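# Assemble the two printed parts to match the displayed model

## Task

Join the two loose printed parts so they match the assembled example on the stand. That example is only for reference and should not be used. The joined parts must stay assembled once the robot lets go, and nothing may end up on the floor or be left off the table.

## Robot and tools

Robot: two 6-joint arms, left_arm and right_arm, each with a two-finger gripper and a wrist camera. The wrist-camera cable counts as part of the hand, so it should not touch parts or fixtures.

Frames: the scene frame has its origin on the table surface, midway between the two arms. +x points out over the table, +z points up, and left_arm sits on the +y side. These are not the same as image left and right. Calibrated base positions in the scene frame: left_arm (-0.023, +0.303, +0.049) m; right_arm (+0.016, -0.267, +0.048) m. Both bases have almost no rotation (right yawed about -0.044 rad). Each hand's end_effector_position (metres) and end_effector_quat_wxyz are given in that arm's own base frame. They can be off by a few centimetres, more at long reach. The gripper's fingers point along its +z axis and open and close along its y axis. The reported point lies between the pads, about 1 cm short of the fingertips.

Row layout: every command row has 14 numbers. The first 7 are for left_arm: waist, shoulder, elbow, wrist pitch, wrist yaw, wrist roll, then opening. The last 7 are the same for right_arm. All 14 are required even if one arm stays still. Joint numbers are absolute target angles in radians, not offsets. Stated ranges: waist -2.618 to 3.054, shoulder 0.000 to 3.142, elbow 0.000 to 3.142, wrist pitch -1.571 to 1.571, wrist yaw -1.571 to 1.571, wrist roll -2.094 to 2.094. Real ends can differ by up to 0.059 rad. A target more than 0.059 past a stated end, and further out than the joint already is, gets the call refused. Opening is an absolute command from -1 (shut) to +1 (fully open). To keep a still joint where it is, resend its value from the 'Joint targets' line. Resend the current opening to leave a gripper alone, because 0 is a real command.

execute_actions(actions, cameras): actions is a list of actions. Each action is a list of up to 15 rows, and each row lasts one 1/30 s step. A short action repeats its last row until 15 steps are done. On each step a joint's target can lead its measured angle by at most 0.339 rad (waist, shoulder, elbow) or 2.2 rad (wrist joints). If a row would move a gripper more than 200 mm, that arm's targets are pulled back. An empty actions list returns the full state plus all camera images. cameras takes names, ["all"], or [].

move(target, speed, blend, opening_speed, grip_force, blocking, cameras): target is one 14-number row, or a list of up to 15 rows visited in order. The whole list must fit in 10 s. Joints are interpolated together, so the hand moves along a curve, and nothing is avoided on the way. speed is the peak rate in rad/s of whichever joint travels farthest: 0.01 to 12.57, default 0.5. It can be one number or one per target. blend (rad) rounds the corners at intermediate targets; 0 stops at each one. opening_speed (per second on the -1..+1 scale, at least 0.2) changes the finger command gradually. Use it when closing on anything delicate. grip_force is the per-pad force limit in newtons, 10 to 50. Give one value, or a list with one per arm. It stays in effect until changed, and lower values close more slowly. blocking=false returns after about 0.5 s while the motion continues, and a later move takes over from it. The result adds a 'move:' line giving the outcome: done, off_target (at rest but some joint more than 0.035 rad away), moving, held, or fault. It may also show limits=held. Neither done nor off_target says anything about contact.

wait(seconds 0 to 10) lets the scene run while the last commands hold. stop brakes a running move. zoom_image(camera, region=[x0,y0,x1,y1]) crops a camera's latest image in pixels, with (0,0) at top-left and at most 504 by 504. Only cameras in the newest images can be zoomed. read_manual gives only licence texts. finished_scene ends the scene for good, so call it only once the assembly is complete and stable.

Results: Joint positions and Joint velocities list one block per arm in the row order above (rad, rad/s). The last entry in each block is the finger-pad gap in metres (0.094 when fully open). grip_measured is on the same scale as opening. With nothing held it reads slightly wide. On a firmly gripped hard part it reads a little below the part's width. 'Joint targets' shows the angles the joints are currently driven toward. 'joint sent to its limit' means a joint was clipped at its end. 'joint command not followed' means a clearance check altered targets. Joint torques are in N m: positive means toward larger angles, and the first three joints wrap at ±28. Action calls also list joint angles at some intermediate steps. 'Within noise' means the velocities are essentially zero.

Cameras, all 672x504: cam_high and cam_bench are fixed, with their calibration in the scene frame. cam_left_wrist and cam_right_wrist ride on the hands, with their poses in each arm's base frame. Wrist images may lag slightly during motion.

Cautions: Do not let the two arms bump or press on each other. Never close one gripper on the other's fingers. Approach contacts slowly, because fast motion and targets set deep past contact push hard. Do not release a part while it is moving or drop it from height. Keep every part on the table. Avoid long holds with the arm stretched out or pushing toward an unreachable pose. These heat the motors: a MOTOR HOT line appears at 75 °C, and at 90 °C that arm folds and stays idle for the rest of the scene.

Each tool is called after ">>>" by a JSON object that holds its "name" and its "arguments".

## Session

>>> {"name": "execute_actions", "arguments": {"actions": []}}

Scene clock: 0.00 s.
left_arm: end_effector_position=(+0.3971, +0.0405, +0.1075) grip_measured=+1.000 end_effector_quat_wxyz=(+0.584, -0.102, +0.804, +0.038) | right_arm: end_effector_position=(+0.3946, -0.0023, +0.1277) grip_measured=+1.000 end_effector_quat_wxyz=(+0.631, +0.010, +0.775, -0.002)
Joint positions: left_arm=[0.03 1.506 0.38 0.801 -0.153 -0.112 0.094] | right_arm=[-0.002 1.494 0.317 0.974 0.014 0.012 0.094]
Joint velocities: within noise
Joint torques (N m): no reading
Motor temperatures (°C): left_arm=[32 38 48 47 33 28 29] | right_arm=[30 38 39 40 32 29 32]
Heat: left arm: 48 °C; right arm: 40 °C.
Joint targets: left_arm=[0.030 1.500 0.386 0.796 -0.154 -0.114] | right_arm=[-0.002 1.484 0.328 0.983 0.014 0.012]
Tool commands: left_gripper/opening=+1.0 right_gripper/opening=+1.0

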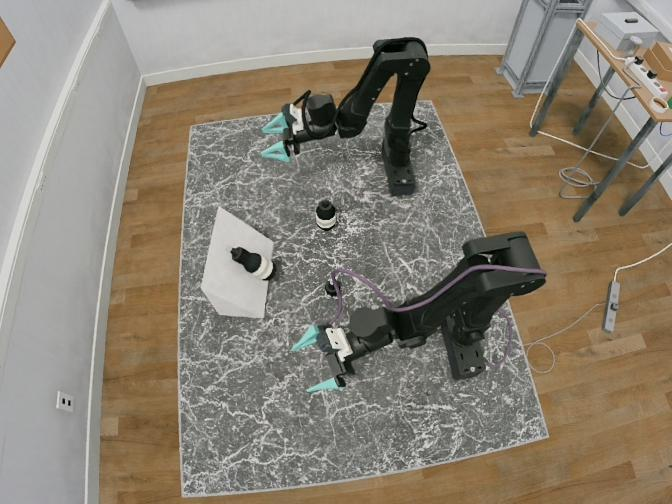

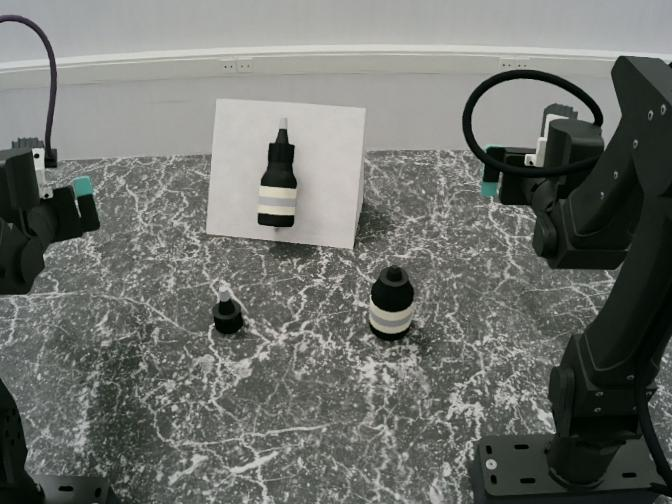

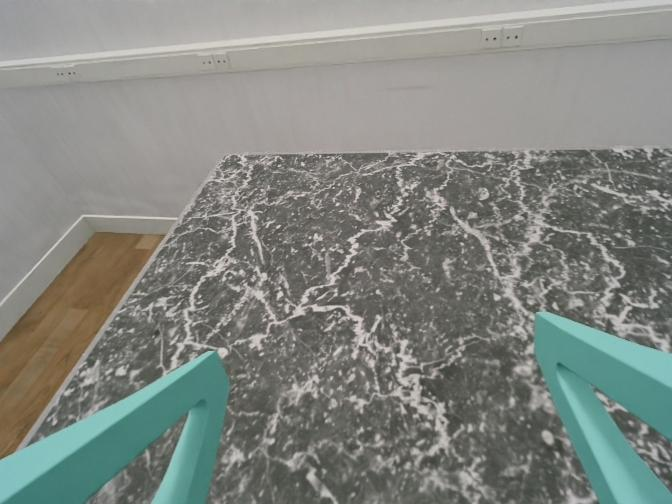

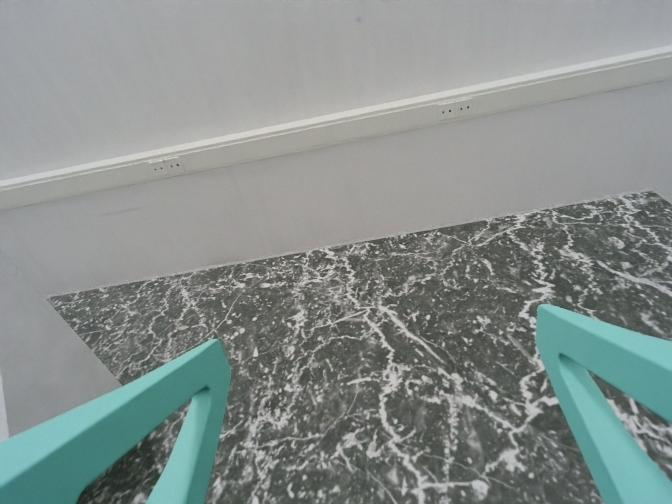

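>>> {"name": "zoom_image", "arguments": {"camera": "cam_bench", "region": [200, 260, 440, 350]}}

>>> {"name": "zoom_image", "arguments": {"camera": "cam_bench", "region": [200, 90, 380, 250]}}

>>> {"name": "zoom_image", "arguments": {"camera": "cam_high", "region": [220, 190, 360, 310]}}

Scaled by 2.100 from the camera's 672x504 image, which has a finer 960x720 frame.

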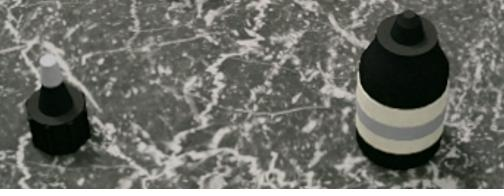

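Scaled by 2.800 from the camera's 672x504 image, which has a finer 960x720 frame.

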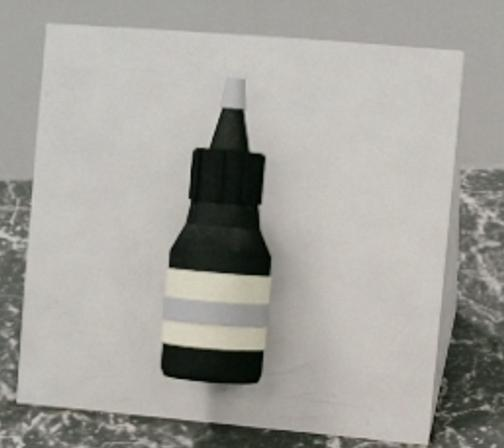

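Scaled by 3.600 from the camera's 672x504 image, which has a finer 960x720 frame.

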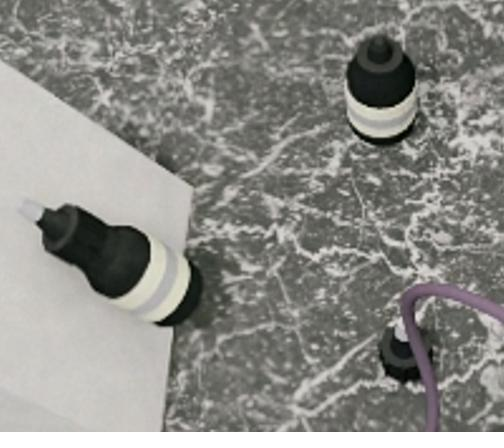

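>>> {"name": "move", "arguments": {"target": [0.03,1.5,0.386,0.796,-0.154,-0.114,1,1.0145,2.4076,2.235,-1.398,0,0,1], "speed": 1.2, "cameras": ["all"]}}

Scene clock: 135.00 s.
left_arm: end_effector_position=(+0.3971, +0.0405, +0.1075) grip_measured=+1.000 end_effector_quat_wxyz=(+0.584, -0.102, +0.804, +0.038) | right_arm: end_effector_position=(+0.2417, +0.3946, +0.0575) grip_measured=+1.000 end_effector_quat_wxyz=(-0.005, -0.485, +0.875, -0.004)
Joint positions: left_arm=[0.03 1.506 0.38 0.801 -0.153 -0.112 0.094] | right_arm=[1.019 2.398 2.2 -1.386 0.001 0.008 0.094]
Joint torques (N m): left_arm=[-0.01 -5.86 6.28 1.99 -0.04 -0.02] | right_arm=[-0.47 -14.24 9.02 0.35 -0.07 -0.1]
Motor temperatures (°C): left_arm=[31 38 49 55 31 28 28] | right_arm=[30 38 39 44 31 28 32]
Heat: left arm: 55 °C; right arm: 44 °C.
Joint targets: left_arm=[0.030 1.500 0.386 0.796 -0.154 -0.114] | right_arm=[1.015 2.408 2.235 -1.398 0.000 0.000]
move: done
camera_calibration:
cam_right_wrist: T_world_to_cam=[[0.737662, -0.673492, -0.0475706, 0.101428], [-0.589637, -0.676935, 0.440553, 0.413393], [-0.328911, -0.29693, -0.896465, 0.35892], [0, 0, 0, 1]] pos_world=[0.286986, 0.454725, 0.144463]

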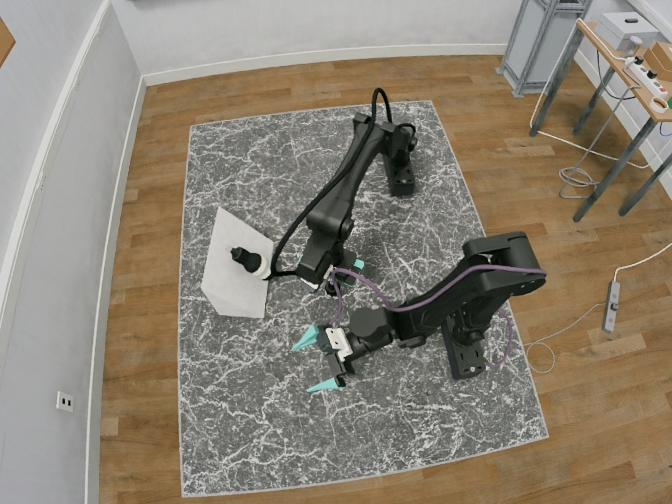

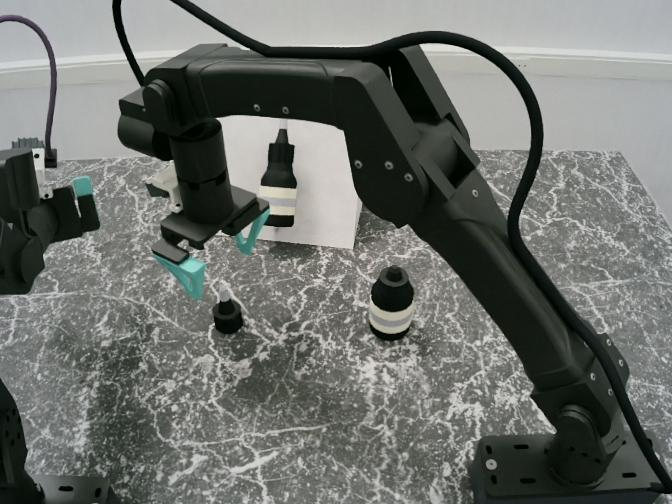

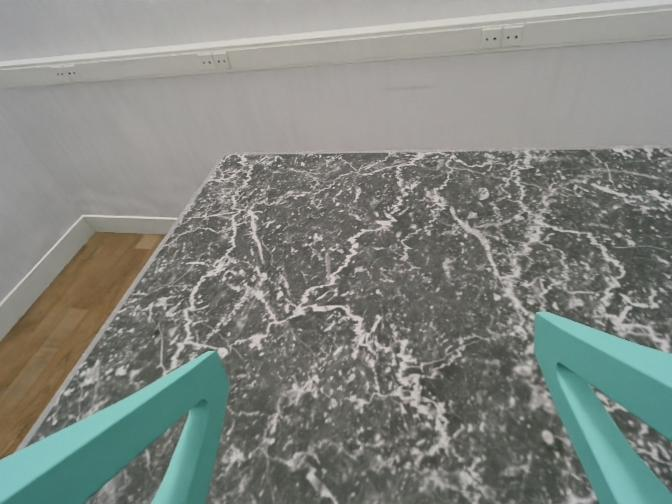

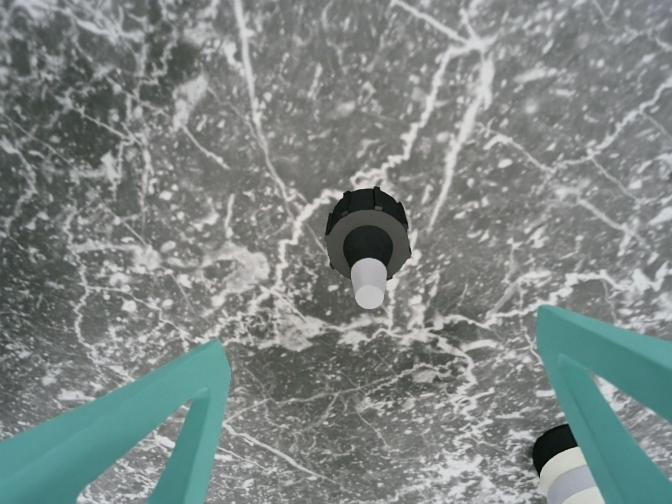

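>>> {"name": "move", "arguments": {"target": [[0.03,1.5,0.386,0.796,-0.154,-0.114,1,1.0145,2.4487,1.9612,-1.0833,0,0,1],[0.03,1.5,0.386,0.796,-0.154,-0.114,1,1.0145,2.4487,1.9612,-1.0833,0,0,-0.35]], "speed": 0.6, "grip_force": 35, "opening_speed": 1.0, "cameras": ["cam_bench","cam_right_wrist"]}}

Scene clock: 155.80 s.
left_arm: end_effector_position=(+0.3971, +0.0405, +0.1075) grip_measured=+1.000 end_effector_quat_wxyz=(+0.584, -0.102, +0.804, +0.038) | right_arm: end_effector_position=(+0.2417, +0.3946, -0.0258) grip_measured=-0.248 end_effector_quat_wxyz=(-0.009, -0.485, +0.875, -0.005)
Joint positions: left_arm=[0.03 1.506 0.38 0.801 -0.153 -0.112 0.094] | right_arm=[1.019 2.452 1.963 -1.103 0.001 0.008 0.035]
Joint torques (N m): left_arm=[-0.01 -5.87 6.28 1.99 -0.04 -0.01] | right_arm=[-0.4 -15.6 5.72 0.69 -0.05 -0.11]
Motor temperatures (°C): left_arm=[31 38 49 55 31 28 28] | right_arm=[30 41 40 40 31 28 32]
Heat: left arm: 55 °C; right arm: 41 °C.
Joint targets: left_arm=[0.030 1.500 0.386 0.796 -0.154 -0.114] | right_arm=[1.015 2.449 1.961 -1.083 0.000 0.000]
grip_force (N): 35, 35
move: done
camera_calibration:
cam_right_wrist: T_world_to_cam=[[0.737467, -0.6738, -0.0462131, 0.0975915], [-0.587975, -0.674186, 0.446944, 0.448797], [-0.332308, -0.302435, -0.893367, 0.287293], [0, 0, 0, 1]] pos_world=[0.287381, 0.455217, 0.0605809]
Images, in order (width x height): cam_bench 672x504, cam_right_wrist 672x504.

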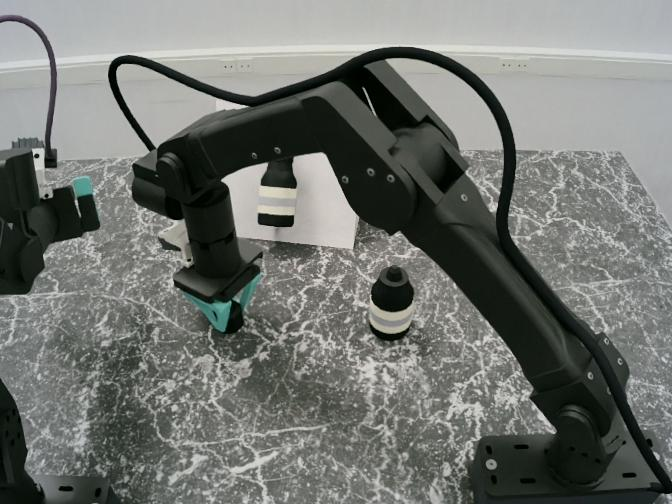

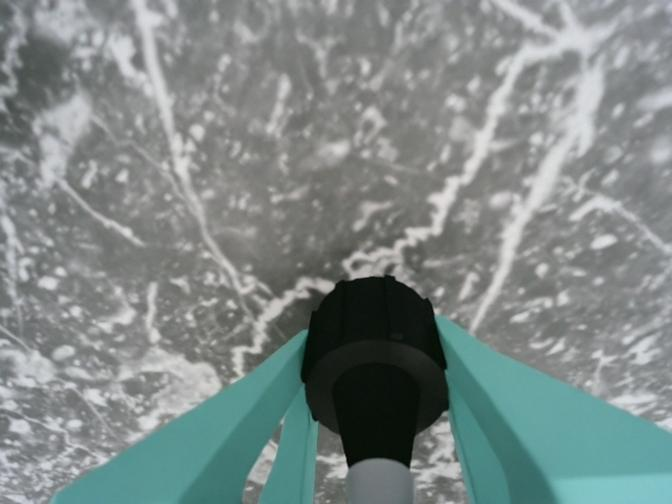

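>>> {"name": "move", "arguments": {"target": [[0.03,1.5,0.386,0.796,-0.154,-0.114,1,1.0145,2.4076,2.235,-1.398,0,0,-0.35],[0.03,1.5,0.386,0.796,-0.154,-0.114,1,0.637,1.452,1.298,-1.417,0,0,-0.35]], "speed": [0.6,1.2], "blend": [0.1,0], "cameras": ["cam_high","cam_bench","cam_right_wrist"]}}

Scene clock: 169.87 s.
left_arm: end_effector_position=(+0.3971, +0.0405, +0.1075) grip_measured=+1.000 end_effector_quat_wxyz=(+0.584, -0.102, +0.804, +0.038) | right_arm: end_effector_position=(+0.1916, +0.1442, +0.1499) grip_measured=-0.249 end_effector_quat_wxyz=(-0.009, -0.312, +0.950, -0.003)
Joint positions: left_arm=[0.03 1.506 0.38 0.801 -0.153 -0.112 0.094] | right_arm=[0.641 1.469 1.305 -1.425 0 0.007 0.035]
Joint torques (N m): left_arm=[-0.01 -5.86 6.28 1.99 -0.04 -0.01] | right_arm=[-0.35 -7.79 5.52 0.56 -0.05 -0.08]
Motor temperatures (°C): left_arm=[31 38 49 55 31 28 28] | right_arm=[30 43 39 39 31 28 32]
Heat: left arm: 55 °C; right arm: 43 °C.
Joint targets: left_arm=[0.030 1.500 0.386 0.796 -0.154 -0.114] | right_arm=[0.637 1.452 1.298 -1.417 0.000 0.000]
grip_force (N): 35, 35
move: done
camera_calibration:
cam_right_wrist: T_world_to_cam=[[0.436705, -0.898358, -0.0473453, 0.0641019], [-0.795782, -0.410315, 0.445391, 0.173928], [-0.419547, -0.156828, -0.894083, 0.347739], [0, 0, 0, 1]] pos_world=[0.256308, 0.183487, 0.236477]
Images, in order (width x height): cam_high 672x504, cam_bench 672x504, cam_right_wrist 672x504.

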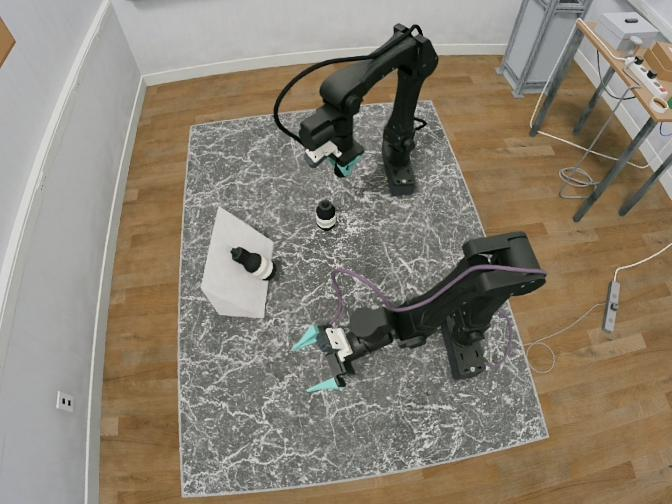

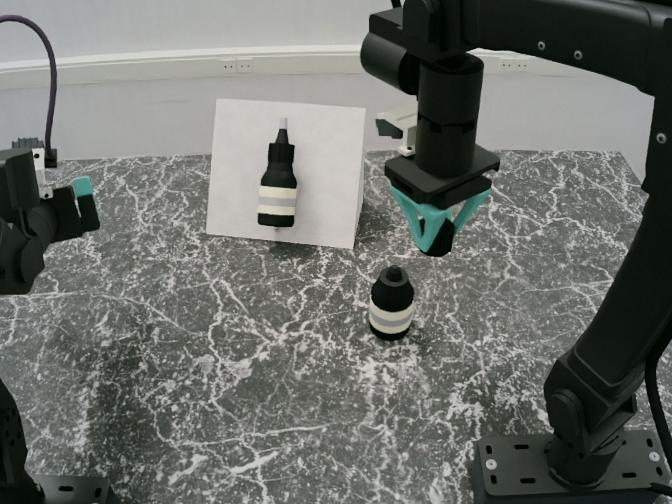

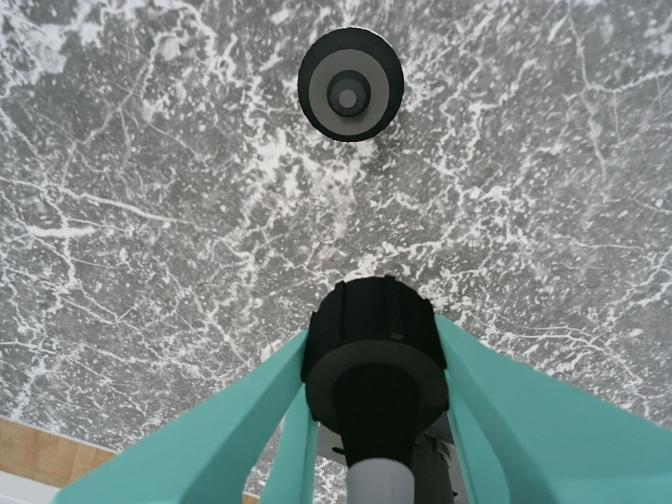

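>>> {"name": "zoom_image", "arguments": {"camera": "cam_right_wrist", "region": [290, 20, 410, 150]}}

Scaled by 3.877 from the camera's 672x504 image, which has a finer 960x720 frame.

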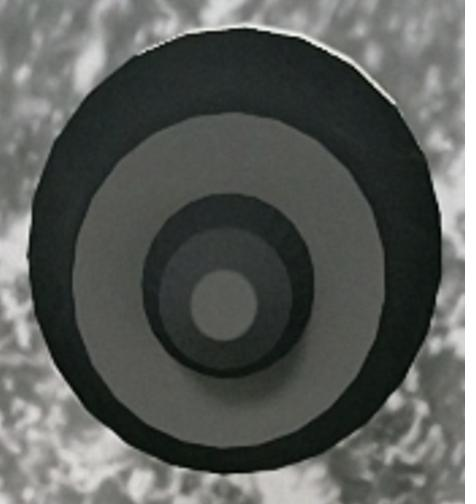

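>>> {"name": "move", "arguments": {"target": [0.03,1.5,0.386,0.796,-0.154,-0.114,1,0.6375,1.688,1.2955,-1.1783,0,0,-0.35], "speed": 0.6, "cameras": ["cam_high","cam_bench","cam_right_wrist"]}}

>>> {"name": "zoom_image", "arguments": {"camera": "cam_bench", "region": [330, 200, 450, 350]}}

>>> {"name": "zoom_image", "arguments": {"camera": "cam_high", "region": [280, 150, 380, 250]}}

Scene clock: 210.37 s.
left_arm: end_effector_position=(+0.3971, +0.0405, +0.1075) grip_measured=+1.000 end_effector_quat_wxyz=(+0.584, -0.102, +0.804, +0.038) | right_arm: end_effector_position=(+0.2362, +0.1775, +0.0904) grip_measured=-0.249 end_effector_quat_wxyz=(-0.012, -0.312, +0.950, -0.004)
Joint positions: left_arm=[0.03 1.506 0.38 0.801 -0.153 -0.112 0.094] | right_arm=[0.641 1.696 1.298 -1.198 0 0.007 0.035]
Joint torques (N m): left_arm=[0.01 -5.86 6.27 1.99 -0.04 -0.02] | right_arm=[-0.28 -9.32 5.82 0.7 -0.06 -0.1]
Motor temperatures (°C): left_arm=[30 37 48 55 31 28 27] | right_arm=[30 41 38 37 30 28 33]
Heat: left arm: 55 °C; right arm: 41 °C.
Joint targets: left_arm=[0.030 1.500 0.386 0.796 -0.154 -0.114] | right_arm=[0.638 1.688 1.296 -1.178 0.000 0.000]
grip_force (N): 35, 35
move: done
camera_calibration:
cam_right_wrist: T_world_to_cam=[[0.436513, -0.898518, -0.0460498, 0.0716136], [-0.793281, -0.408525, 0.451457, 0.2481], [-0.424455, -0.160537, -0.891104, 0.320055], [0, 0, 0, 1]] pos_world=[0.301401, 0.217082, 0.176494]
Images, in order (width x height): cam_high 672x504, cam_bench 672x504, cam_right_wrist 672x504.

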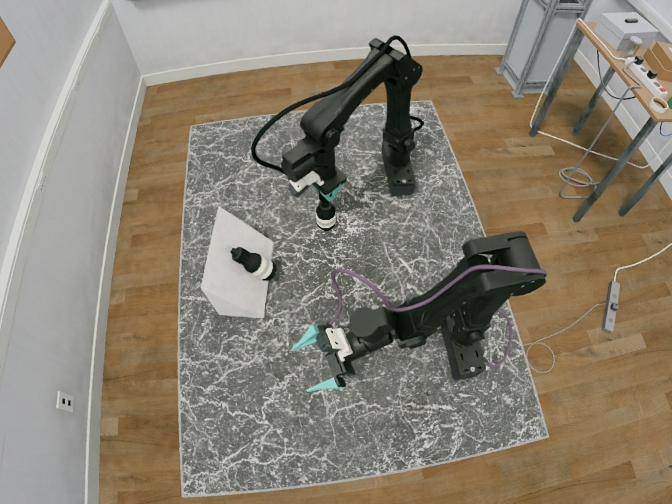

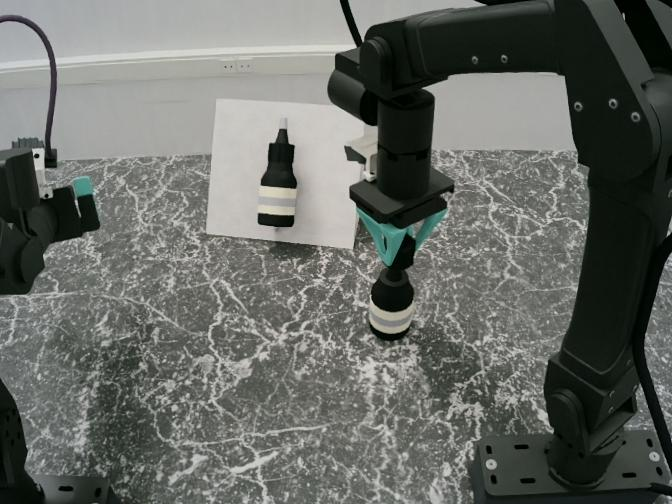

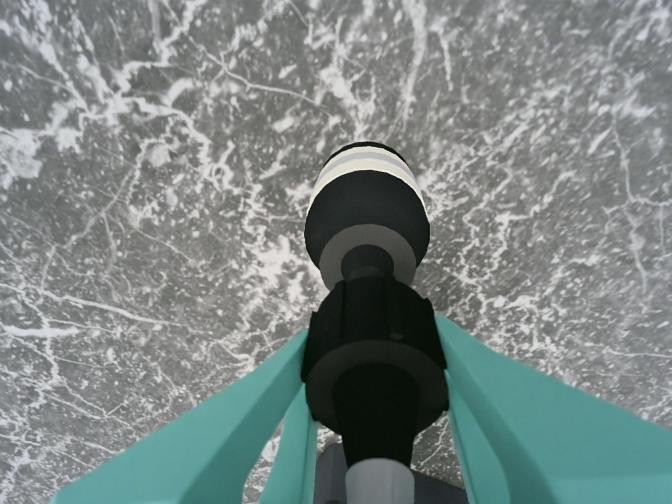

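Scaled by 3.360 from the camera's 672x504 image, which has a finer 960x720 frame.

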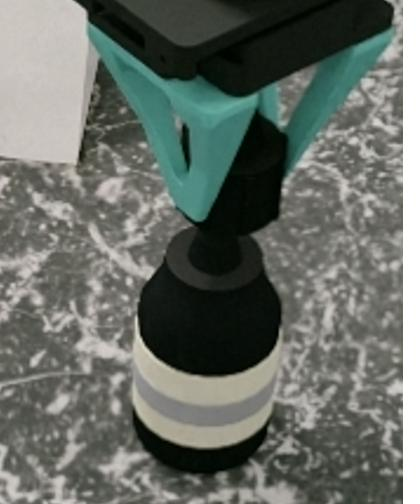

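Scaled by 5.040 from the camera's 672x504 image, which has a finer 960x720 frame.

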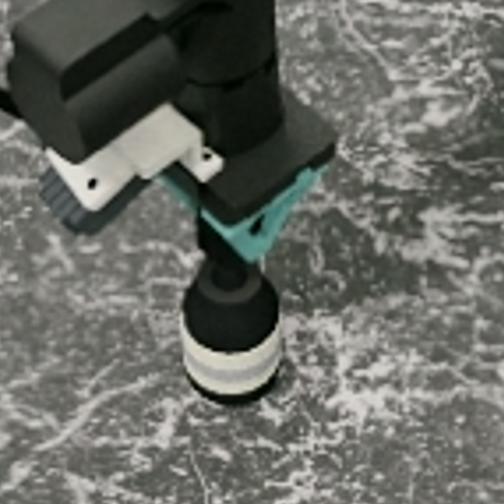

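>>> {"name": "move", "arguments": {"target": [[0.03,1.5,0.386,0.796,-0.154,-0.114,1,0.6375,1.7013,1.3246,-1.1918,0,0,-0.35],[0.03,1.5,0.386,0.796,-0.154,-0.114,1,0.6375,1.7098,1.2859,-1.1449,0,0,-0.35]], "speed": [0.3,0.08], "cameras": ["cam_high","cam_bench","cam_right_wrist"]}}

>>> {"name": "zoom_image", "arguments": {"camera": "cam_bench", "region": [330, 200, 450, 350]}}

Scene clock: 257.53 s.
left_arm: end_effector_position=(+0.3971, +0.0405, +0.1075) grip_measured=+1.000 end_effector_quat_wxyz=(+0.584, -0.102, +0.804, +0.038) | right_arm: end_effector_position=(+0.2426, +0.1822, +0.0880) grip_measured=-0.249 end_effector_quat_wxyz=(+0.000, -0.312, +0.950, +0.000)
Joint positions: left_arm=[0.03 1.506 0.38 0.801 -0.153 -0.112 0.094] | right_arm=[0.641 1.704 1.298 -1.165 0 0.007 0.035]
Joint torques (N m): left_arm=[-0.01 -5.87 6.27 1.99 -0.04 -0.02] | right_arm=[-0.31 -8.23 5.11 0.72 -0.05 -0.09]
Motor temperatures (°C): left_arm=[30 37 48 56 30 28 27] | right_arm=[29 39 38 35 30 28 33]
Heat: left arm: 56 °C; right arm: 39 °C.
Joint targets: left_arm=[0.030 1.500 0.386 0.796 -0.154 -0.114] | right_arm=[0.638 1.710 1.286 -1.145 0.000 0.000]
grip_force (N): 35, 35
move: done
camera_calibration:
cam_right_wrist: T_world_to_cam=[[0.437481, -0.897805, -0.0505716, 0.073024], [-0.801897, -0.414959, 0.42985, 0.261441], [-0.406906, -0.147498, -0.901483, 0.315614], [0, 0, 0, 1]] pos_world=[0.306127, 0.220601, 0.175833]
Images, in order (width x height): cam_high 672x504, cam_bench 672x504, cam_right_wrist 672x504.

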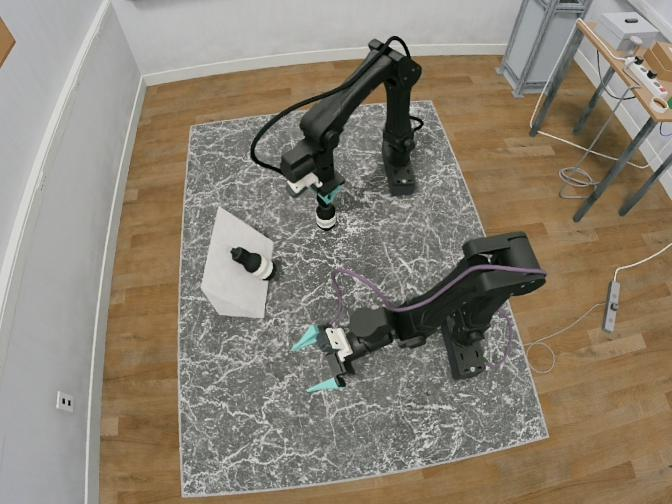

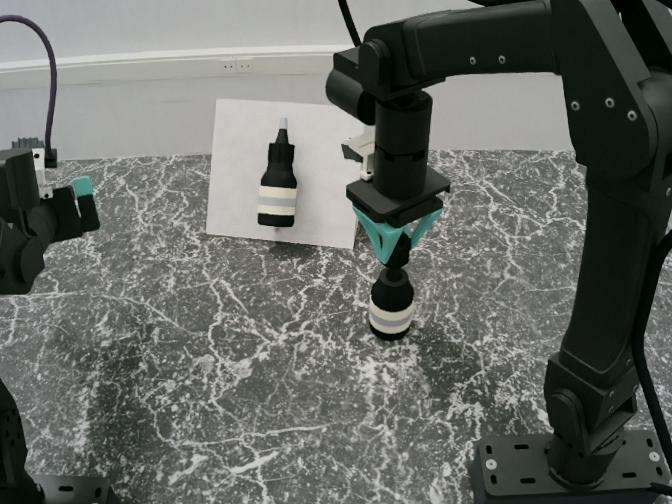

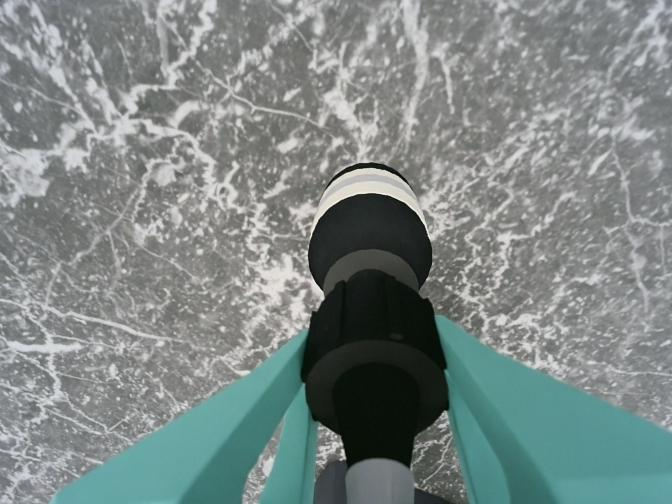

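Scaled by 3.360 from the camera's 672x504 image, which has a finer 960x720 frame.

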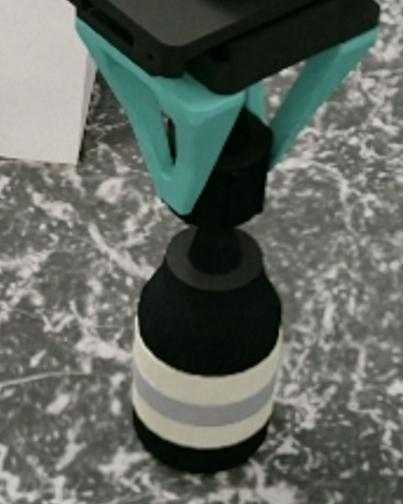

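>>> {"name": "move", "arguments": {"target": [0.03,1.5,0.386,0.796,-0.154,-0.114,1,0.6375,1.710,1.258,-1.124,0,0,-0.35], "speed": 0.05, "cameras": ["cam_bench","cam_right_wrist"]}}

>>> {"name": "zoom_image", "arguments": {"camera": "cam_bench", "region": [330, 200, 450, 350]}}

Scene clock: 279.60 s.
left_arm: end_effector_position=(+0.3971, +0.0405, +0.1075) grip_measured=+1.000 end_effector_quat_wxyz=(+0.584, -0.102, +0.804, +0.038) | right_arm: end_effector_position=(+0.2390, +0.1795, +0.0799) grip_measured=-0.249 end_effector_quat_wxyz=(-0.006, -0.312, +0.950, -0.002)
Joint positions: left_arm=[0.03 1.506 0.38 0.801 -0.153 -0.112 0.094] | right_arm=[0.641 1.704 1.265 -1.144 0 0.007 0.035]
Joint torques (N m): left_arm=[-0.01 -5.87 6.27 1.98 -0.04 -0.02] | right_arm=[-0.27 -8.18 5.45 0.71 -0.04 -0.1]
Motor temperatures (°C): left_arm=[30 37 48 56 30 28 27] | right_arm=[29 40 37 34 30 28 33]
Heat: left arm: 56 °C; right arm: 40 °C.
Joint targets: left_arm=[0.030 1.500 0.386 0.796 -0.154 -0.114] | right_arm=[0.638 1.710 1.258 -1.124 0.000 0.000]
grip_force (N): 35, 35
move: done
camera_calibration:
cam_right_wrist: T_world_to_cam=[[0.437016, -0.89815, -0.0484075, 0.071852], [-0.797772, -0.411907, 0.440332, 0.25854], [-0.415424, -0.153814, -0.896529, 0.309223], [0, 0, 0, 1]] pos_world=[0.303315, 0.218591, 0.166862]
Images, in order (width x height): cam_bench 672x504, cam_right_wrist 672x504.

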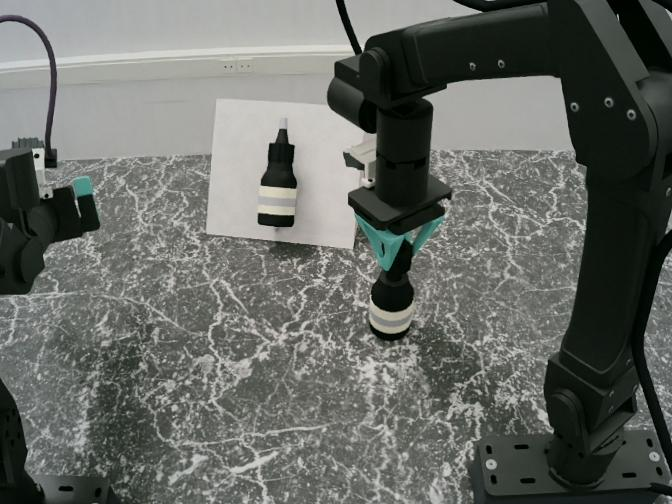

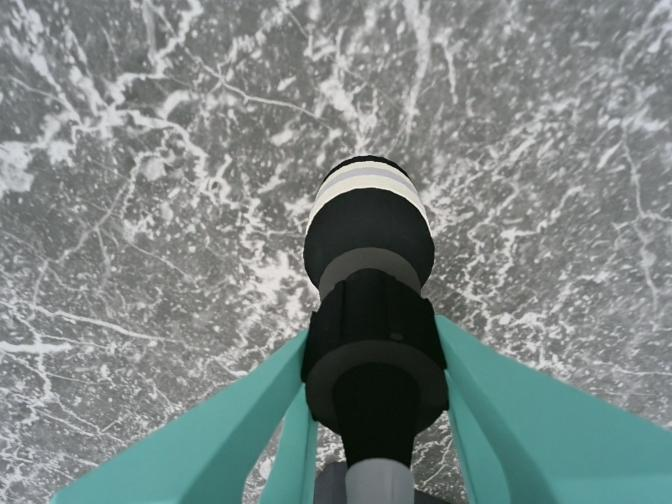

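Scaled by 3.360 from the camera's 672x504 image, which has a finer 960x720 frame.

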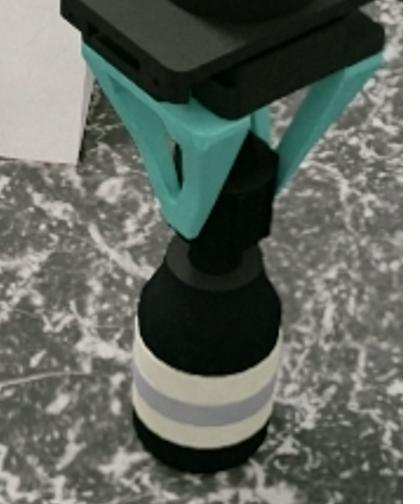

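>>> {"name": "move", "arguments": {"target": [0.03,1.5,0.386,0.796,-0.154,-0.114,1,0.6375,1.724,1.229,-1.0835,0,0,-0.35], "speed": 0.05, "cameras": ["cam_bench","cam_right_wrist"]}}

>>> {"name": "zoom_image", "arguments": {"camera": "cam_bench", "region": [330, 200, 450, 350]}}

>>> {"name": "zoom_image", "arguments": {"camera": "cam_right_wrist", "region": [270, 140, 470, 440]}}

Scene clock: 292.53 s.
left_arm: end_effector_position=(+0.3971, +0.0405, +0.1075) grip_measured=+1.000 end_effector_quat_wxyz=(+0.584, -0.102, +0.804, +0.038) | right_arm: end_effector_position=(+0.2395, +0.1799, +0.0685) grip_measured=-0.249 end_effector_quat_wxyz=(-0.008, -0.312, +0.950, -0.003)
Joint positions: left_arm=[0.03 1.506 0.38 0.801 -0.153 -0.112 0.094] | right_arm=[0.641 1.719 1.236 -1.104 0 0.007 0.035]
Joint torques (N m): left_arm=[-0.01 -5.87 6.28 1.98 -0.05 -0.02] | right_arm=[-0.34 -8.36 5.42 0.72 -0.05 -0.09]
Motor temperatures (°C): left_arm=[30 37 48 56 30 28 27] | right_arm=[29 40 37 34 30 28 33]
Heat: left arm: 56 °C; right arm: 40 °C.
Joint targets: left_arm=[0.030 1.500 0.386 0.796 -0.154 -0.114] | right_arm=[0.638 1.724 1.229 -1.084 0.000 0.000]
grip_force (N): 35, 35
move: done
camera_calibration:
cam_right_wrist: T_world_to_cam=[[0.436795, -0.898292, -0.0477717, 0.0713892], [-0.796582, -0.410919, 0.443399, 0.26343], [-0.417932, -0.155621, -0.89505, 0.300168], [0, 0, 0, 1]] pos_world=[0.304111, 0.219089, 0.155271]
Images, in order (width x height): cam_bench 672x504, cam_right_wrist 672x504.

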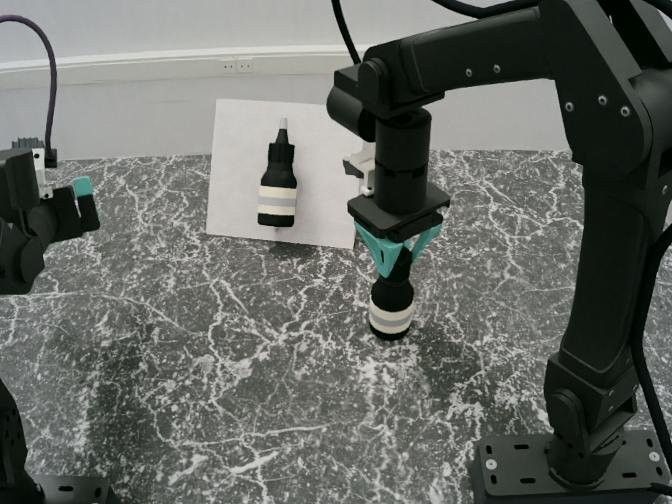

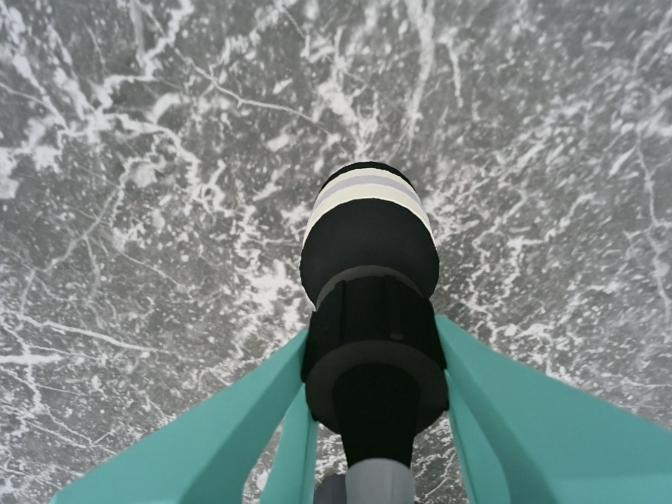

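Scaled by 3.360 from the camera's 672x504 image, which has a finer 960x720 frame.

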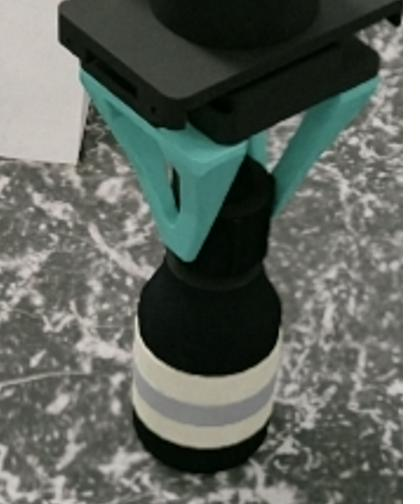

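Scaled by 1.680 from the camera's 672x504 image, which has a finer 960x720 frame.

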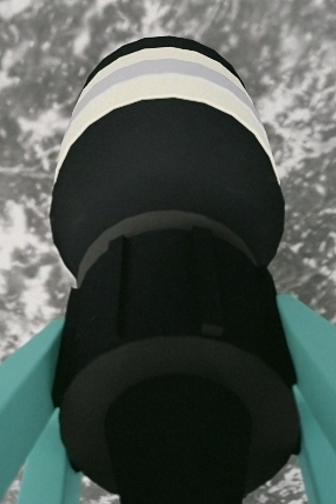

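>>> {"name": "move", "arguments": {"target": [0.03,1.5,0.386,0.796,-0.154,-0.114,1,0.6375,1.7306,1.2056,-1.0515,0,0,-0.35], "speed": 0.05, "cameras": ["cam_bench","cam_right_wrist"]}}

>>> {"name": "zoom_image", "arguments": {"camera": "cam_bench", "region": [330, 200, 450, 350]}}

>>> {"name": "zoom_image", "arguments": {"camera": "cam_right_wrist", "region": [270, 140, 470, 440]}}

Scene clock: 315.93 s.
left_arm: end_effector_position=(+0.3971, +0.0405, +0.1075) grip_measured=+1.000 end_effector_quat_wxyz=(+0.584, -0.102, +0.804, +0.038) | right_arm: end_effector_position=(+0.2392, +0.1797, +0.0614) grip_measured=-0.249 end_effector_quat_wxyz=(-0.008, -0.312, +0.950, -0.003)
Joint positions: left_arm=[0.03 1.506 0.38 0.801 -0.153 -0.112 0.094] | right_arm=[0.641 1.725 1.214 -1.077 0 0.007 0.035]
Joint torques (N m): left_arm=[0.01 -5.86 6.28 1.99 -0.04 -0.02] | right_arm=[-0.25 -8.28 5.27 0.77 -0.06 -0.08]
Motor temperatures (°C): left_arm=[30 37 48 56 30 27 27] | right_arm=[29 39 37 33 30 28 33]
Heat: left arm: 56 °C; right arm: 39 °C.
Joint targets: left_arm=[0.030 1.500 0.386 0.796 -0.154 -0.114] | right_arm=[0.638 1.731 1.206 -1.051 0.000 0.000]
grip_force (N): 35, 35
move: done
camera_calibration:
cam_right_wrist: T_world_to_cam=[[0.436784, -0.898305, -0.0476219, 0.0709807], [-0.796326, -0.410738, 0.444026, 0.26609], [-0.418431, -0.156021, -0.894748, 0.293762], [0, 0, 0, 1]] pos_world=[0.30381, 0.218888, 0.148073]
Images, in order (width x height): cam_bench 672x504, cam_right_wrist 672x504.

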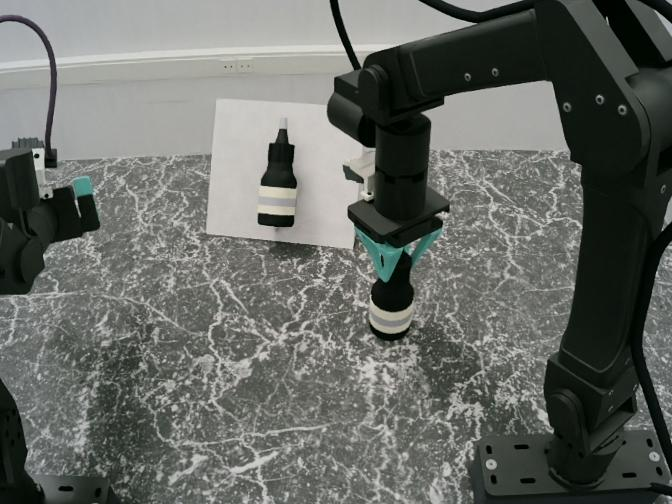

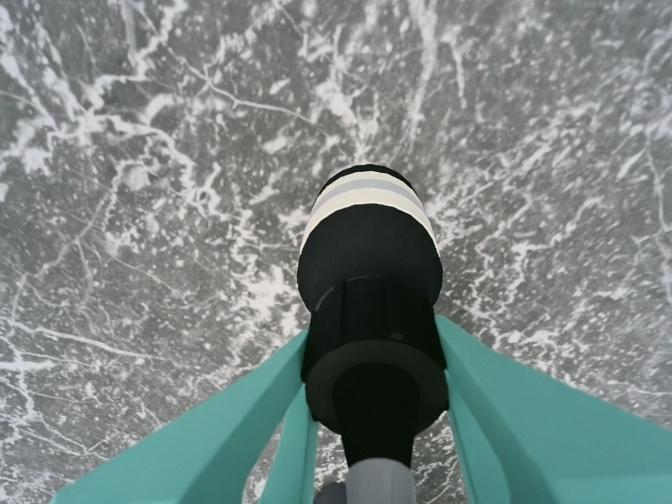

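Scaled by 3.360 from the camera's 672x504 image, which has a finer 960x720 frame.

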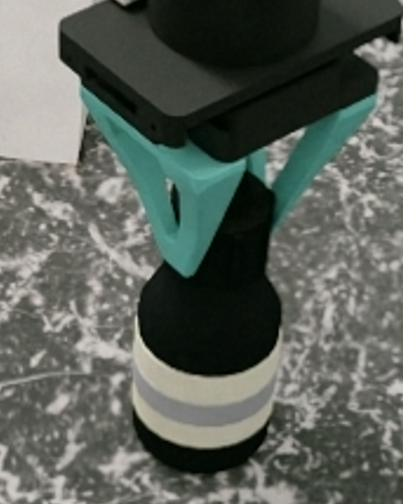

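Scaled by 1.680 from the camera's 672x504 image, which has a finer 960x720 frame.

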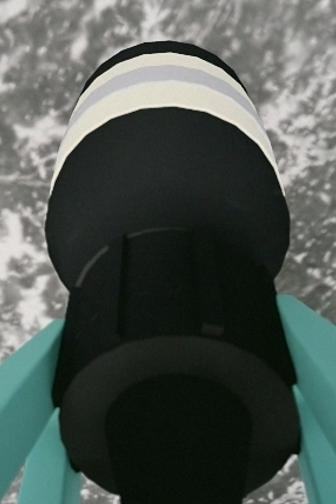

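>>> {"name": "move", "arguments": {"target": [0.03,1.5,0.386,0.796,-0.154,-0.114,1,0.6375,1.7354,1.1907,-1.0318,0,0,-0.35], "speed": 0.04, "cameras": ["cam_bench","cam_right_wrist"]}}

>>> {"name": "zoom_image", "arguments": {"camera": "cam_bench", "region": [330, 200, 450, 350]}}

>>> {"name": "zoom_image", "arguments": {"camera": "cam_right_wrist", "region": [270, 140, 470, 440]}}

Scene clock: 320.60 s.
left_arm: end_effector_position=(+0.3971, +0.0405, +0.1075) grip_measured=+1.000 end_effector_quat_wxyz=(+0.584, -0.102, +0.804, +0.038) | right_arm: end_effector_position=(+0.2392, +0.1796, +0.0609) grip_measured=-0.249 end_effector_quat_wxyz=(-0.008, -0.312, +0.950, -0.003)
Joint positions: left_arm=[0.03 1.506 0.38 0.801 -0.153 -0.112 0.094] | right_arm=[0.641 1.725 1.212 -1.074 0 0.007 0.035]
Joint torques (N m): left_arm=[-0.01 -5.86 6.27 1.98 -0.04 -0.02] | right_arm=[-0.32 -7.88 4.23 0.96 -0.04 -0.1]
Motor temperatures (°C): left_arm=[30 37 47 56 30 27 27] | right_arm=[29 39 37 33 30 28 33]
Heat: left arm: 56 °C; right arm: 39 °C.
Joint targets: left_arm=[0.030 1.500 0.386 0.796 -0.154 -0.114] | right_arm=[0.638 1.736 1.191 -1.032 0.000 0.000]
grip_force (N): 35, 35
move: off_target (right_arm); right_arm: the wrist pitch is farthest, 0.042 rad from its target
camera_calibration:
cam_right_wrist: T_world_to_cam=[[0.436761, -0.898312, -0.0477029, 0.0710209], [-0.796458, -0.410803, 0.443729, 0.266331], [-0.418204, -0.15581, -0.89489, 0.293179], [0, 0, 0, 1]] pos_world=[0.30371, 0.218889, 0.147572]
Images, in order (width x height): cam_bench 672x504, cam_right_wrist 672x504.

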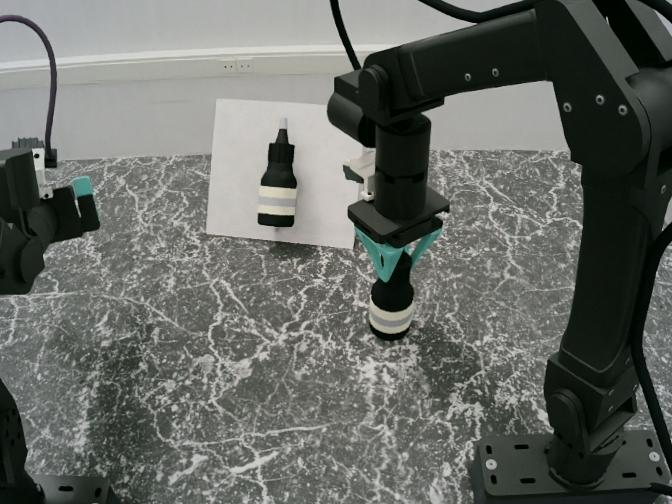

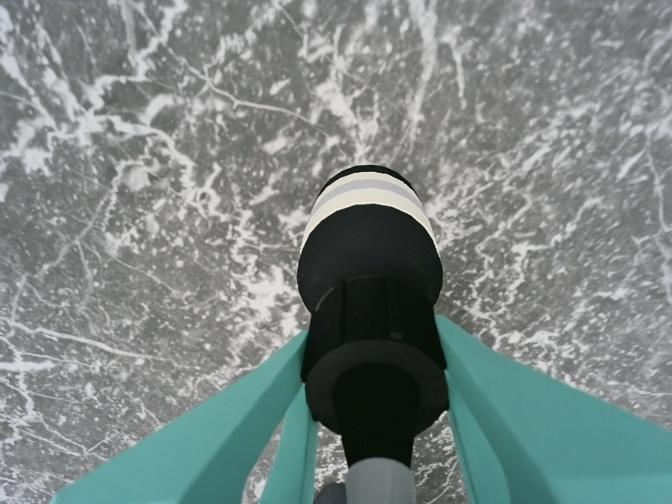

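Scaled by 3.360 from the camera's 672x504 image, which has a finer 960x720 frame.

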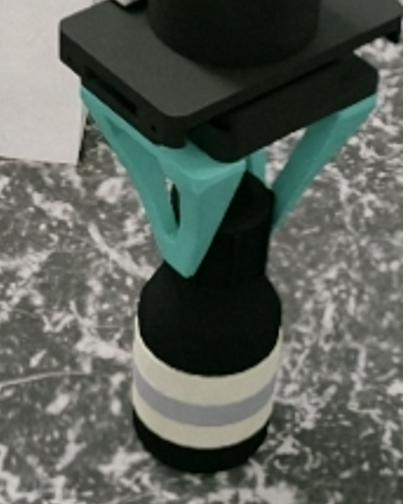

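Scaled by 1.680 from the camera's 672x504 image, which has a finer 960x720 frame.

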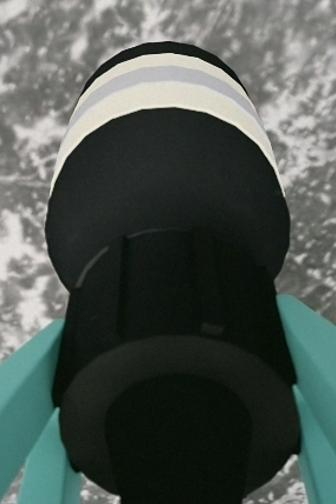

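>>> {"name": "move", "arguments": {"target": [0.03,1.5,0.386,0.796,-0.154,-0.114,1,0.6375,1.7415,1.172,-1.007,0,0,-0.35], "speed": 0.04, "cameras": ["cam_bench"]}}

>>> {"name": "zoom_image", "arguments": {"camera": "cam_bench", "region": [360, 240, 430, 300]}}

Scene clock: 329.33 s.
left_arm: end_effector_position=(+0.3971, +0.0405, +0.1075) grip_measured=+1.000 end_effector_quat_wxyz=(+0.584, -0.102, +0.804, +0.038) | right_arm: end_effector_position=(+0.2392, +0.1797, +0.0605) grip_measured=-0.249 end_effector_quat_wxyz=(-0.007, -0.312, +0.950, -0.003)
Joint positions: left_arm=[0.03 1.506 0.38 0.801 -0.153 -0.112 0.094] | right_arm=[0.641 1.725 1.21 -1.072 0 0.007 0.035]
Joint torques (N m): left_arm=[-0.01 -5.86 6.27 1.98 -0.04 -0.02] | right_arm=[-0.27 -7.32 2.89 1.24 -0.04 -0.09]
Motor temperatures (°C): left_arm=[30 37 47 56 30 27 27] | right_arm=[29 39 37 33 30 28 33]
Heat: left arm: 56 °C; right arm: 39 °C.
Joint targets: left_arm=[0.030 1.500 0.386 0.796 -0.154 -0.114] | right_arm=[0.638 1.742 1.172 -1.007 0.000 0.000]
grip_force (N): 35, 35
move: off_target (right_arm); right_arm: the wrist pitch is farthest, 0.065 rad from its target
Images, in order (width x height): cam_bench 672x504.

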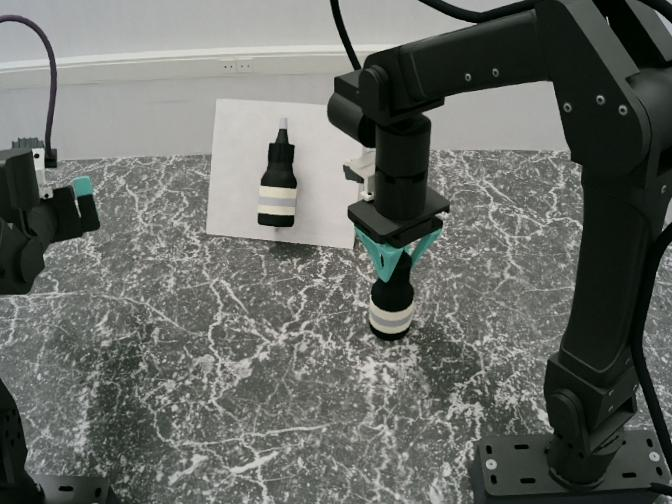

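Scaled by 7.200 from the camera's 672x504 image, which has a finer 960x720 frame.

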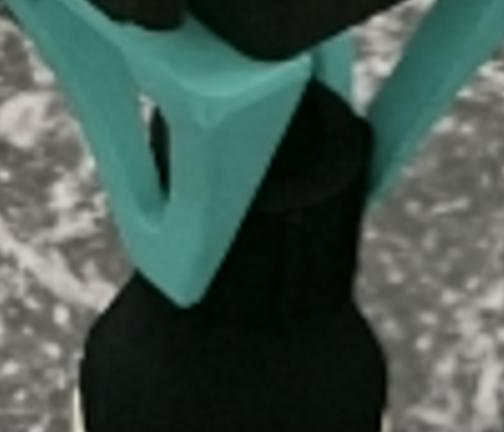

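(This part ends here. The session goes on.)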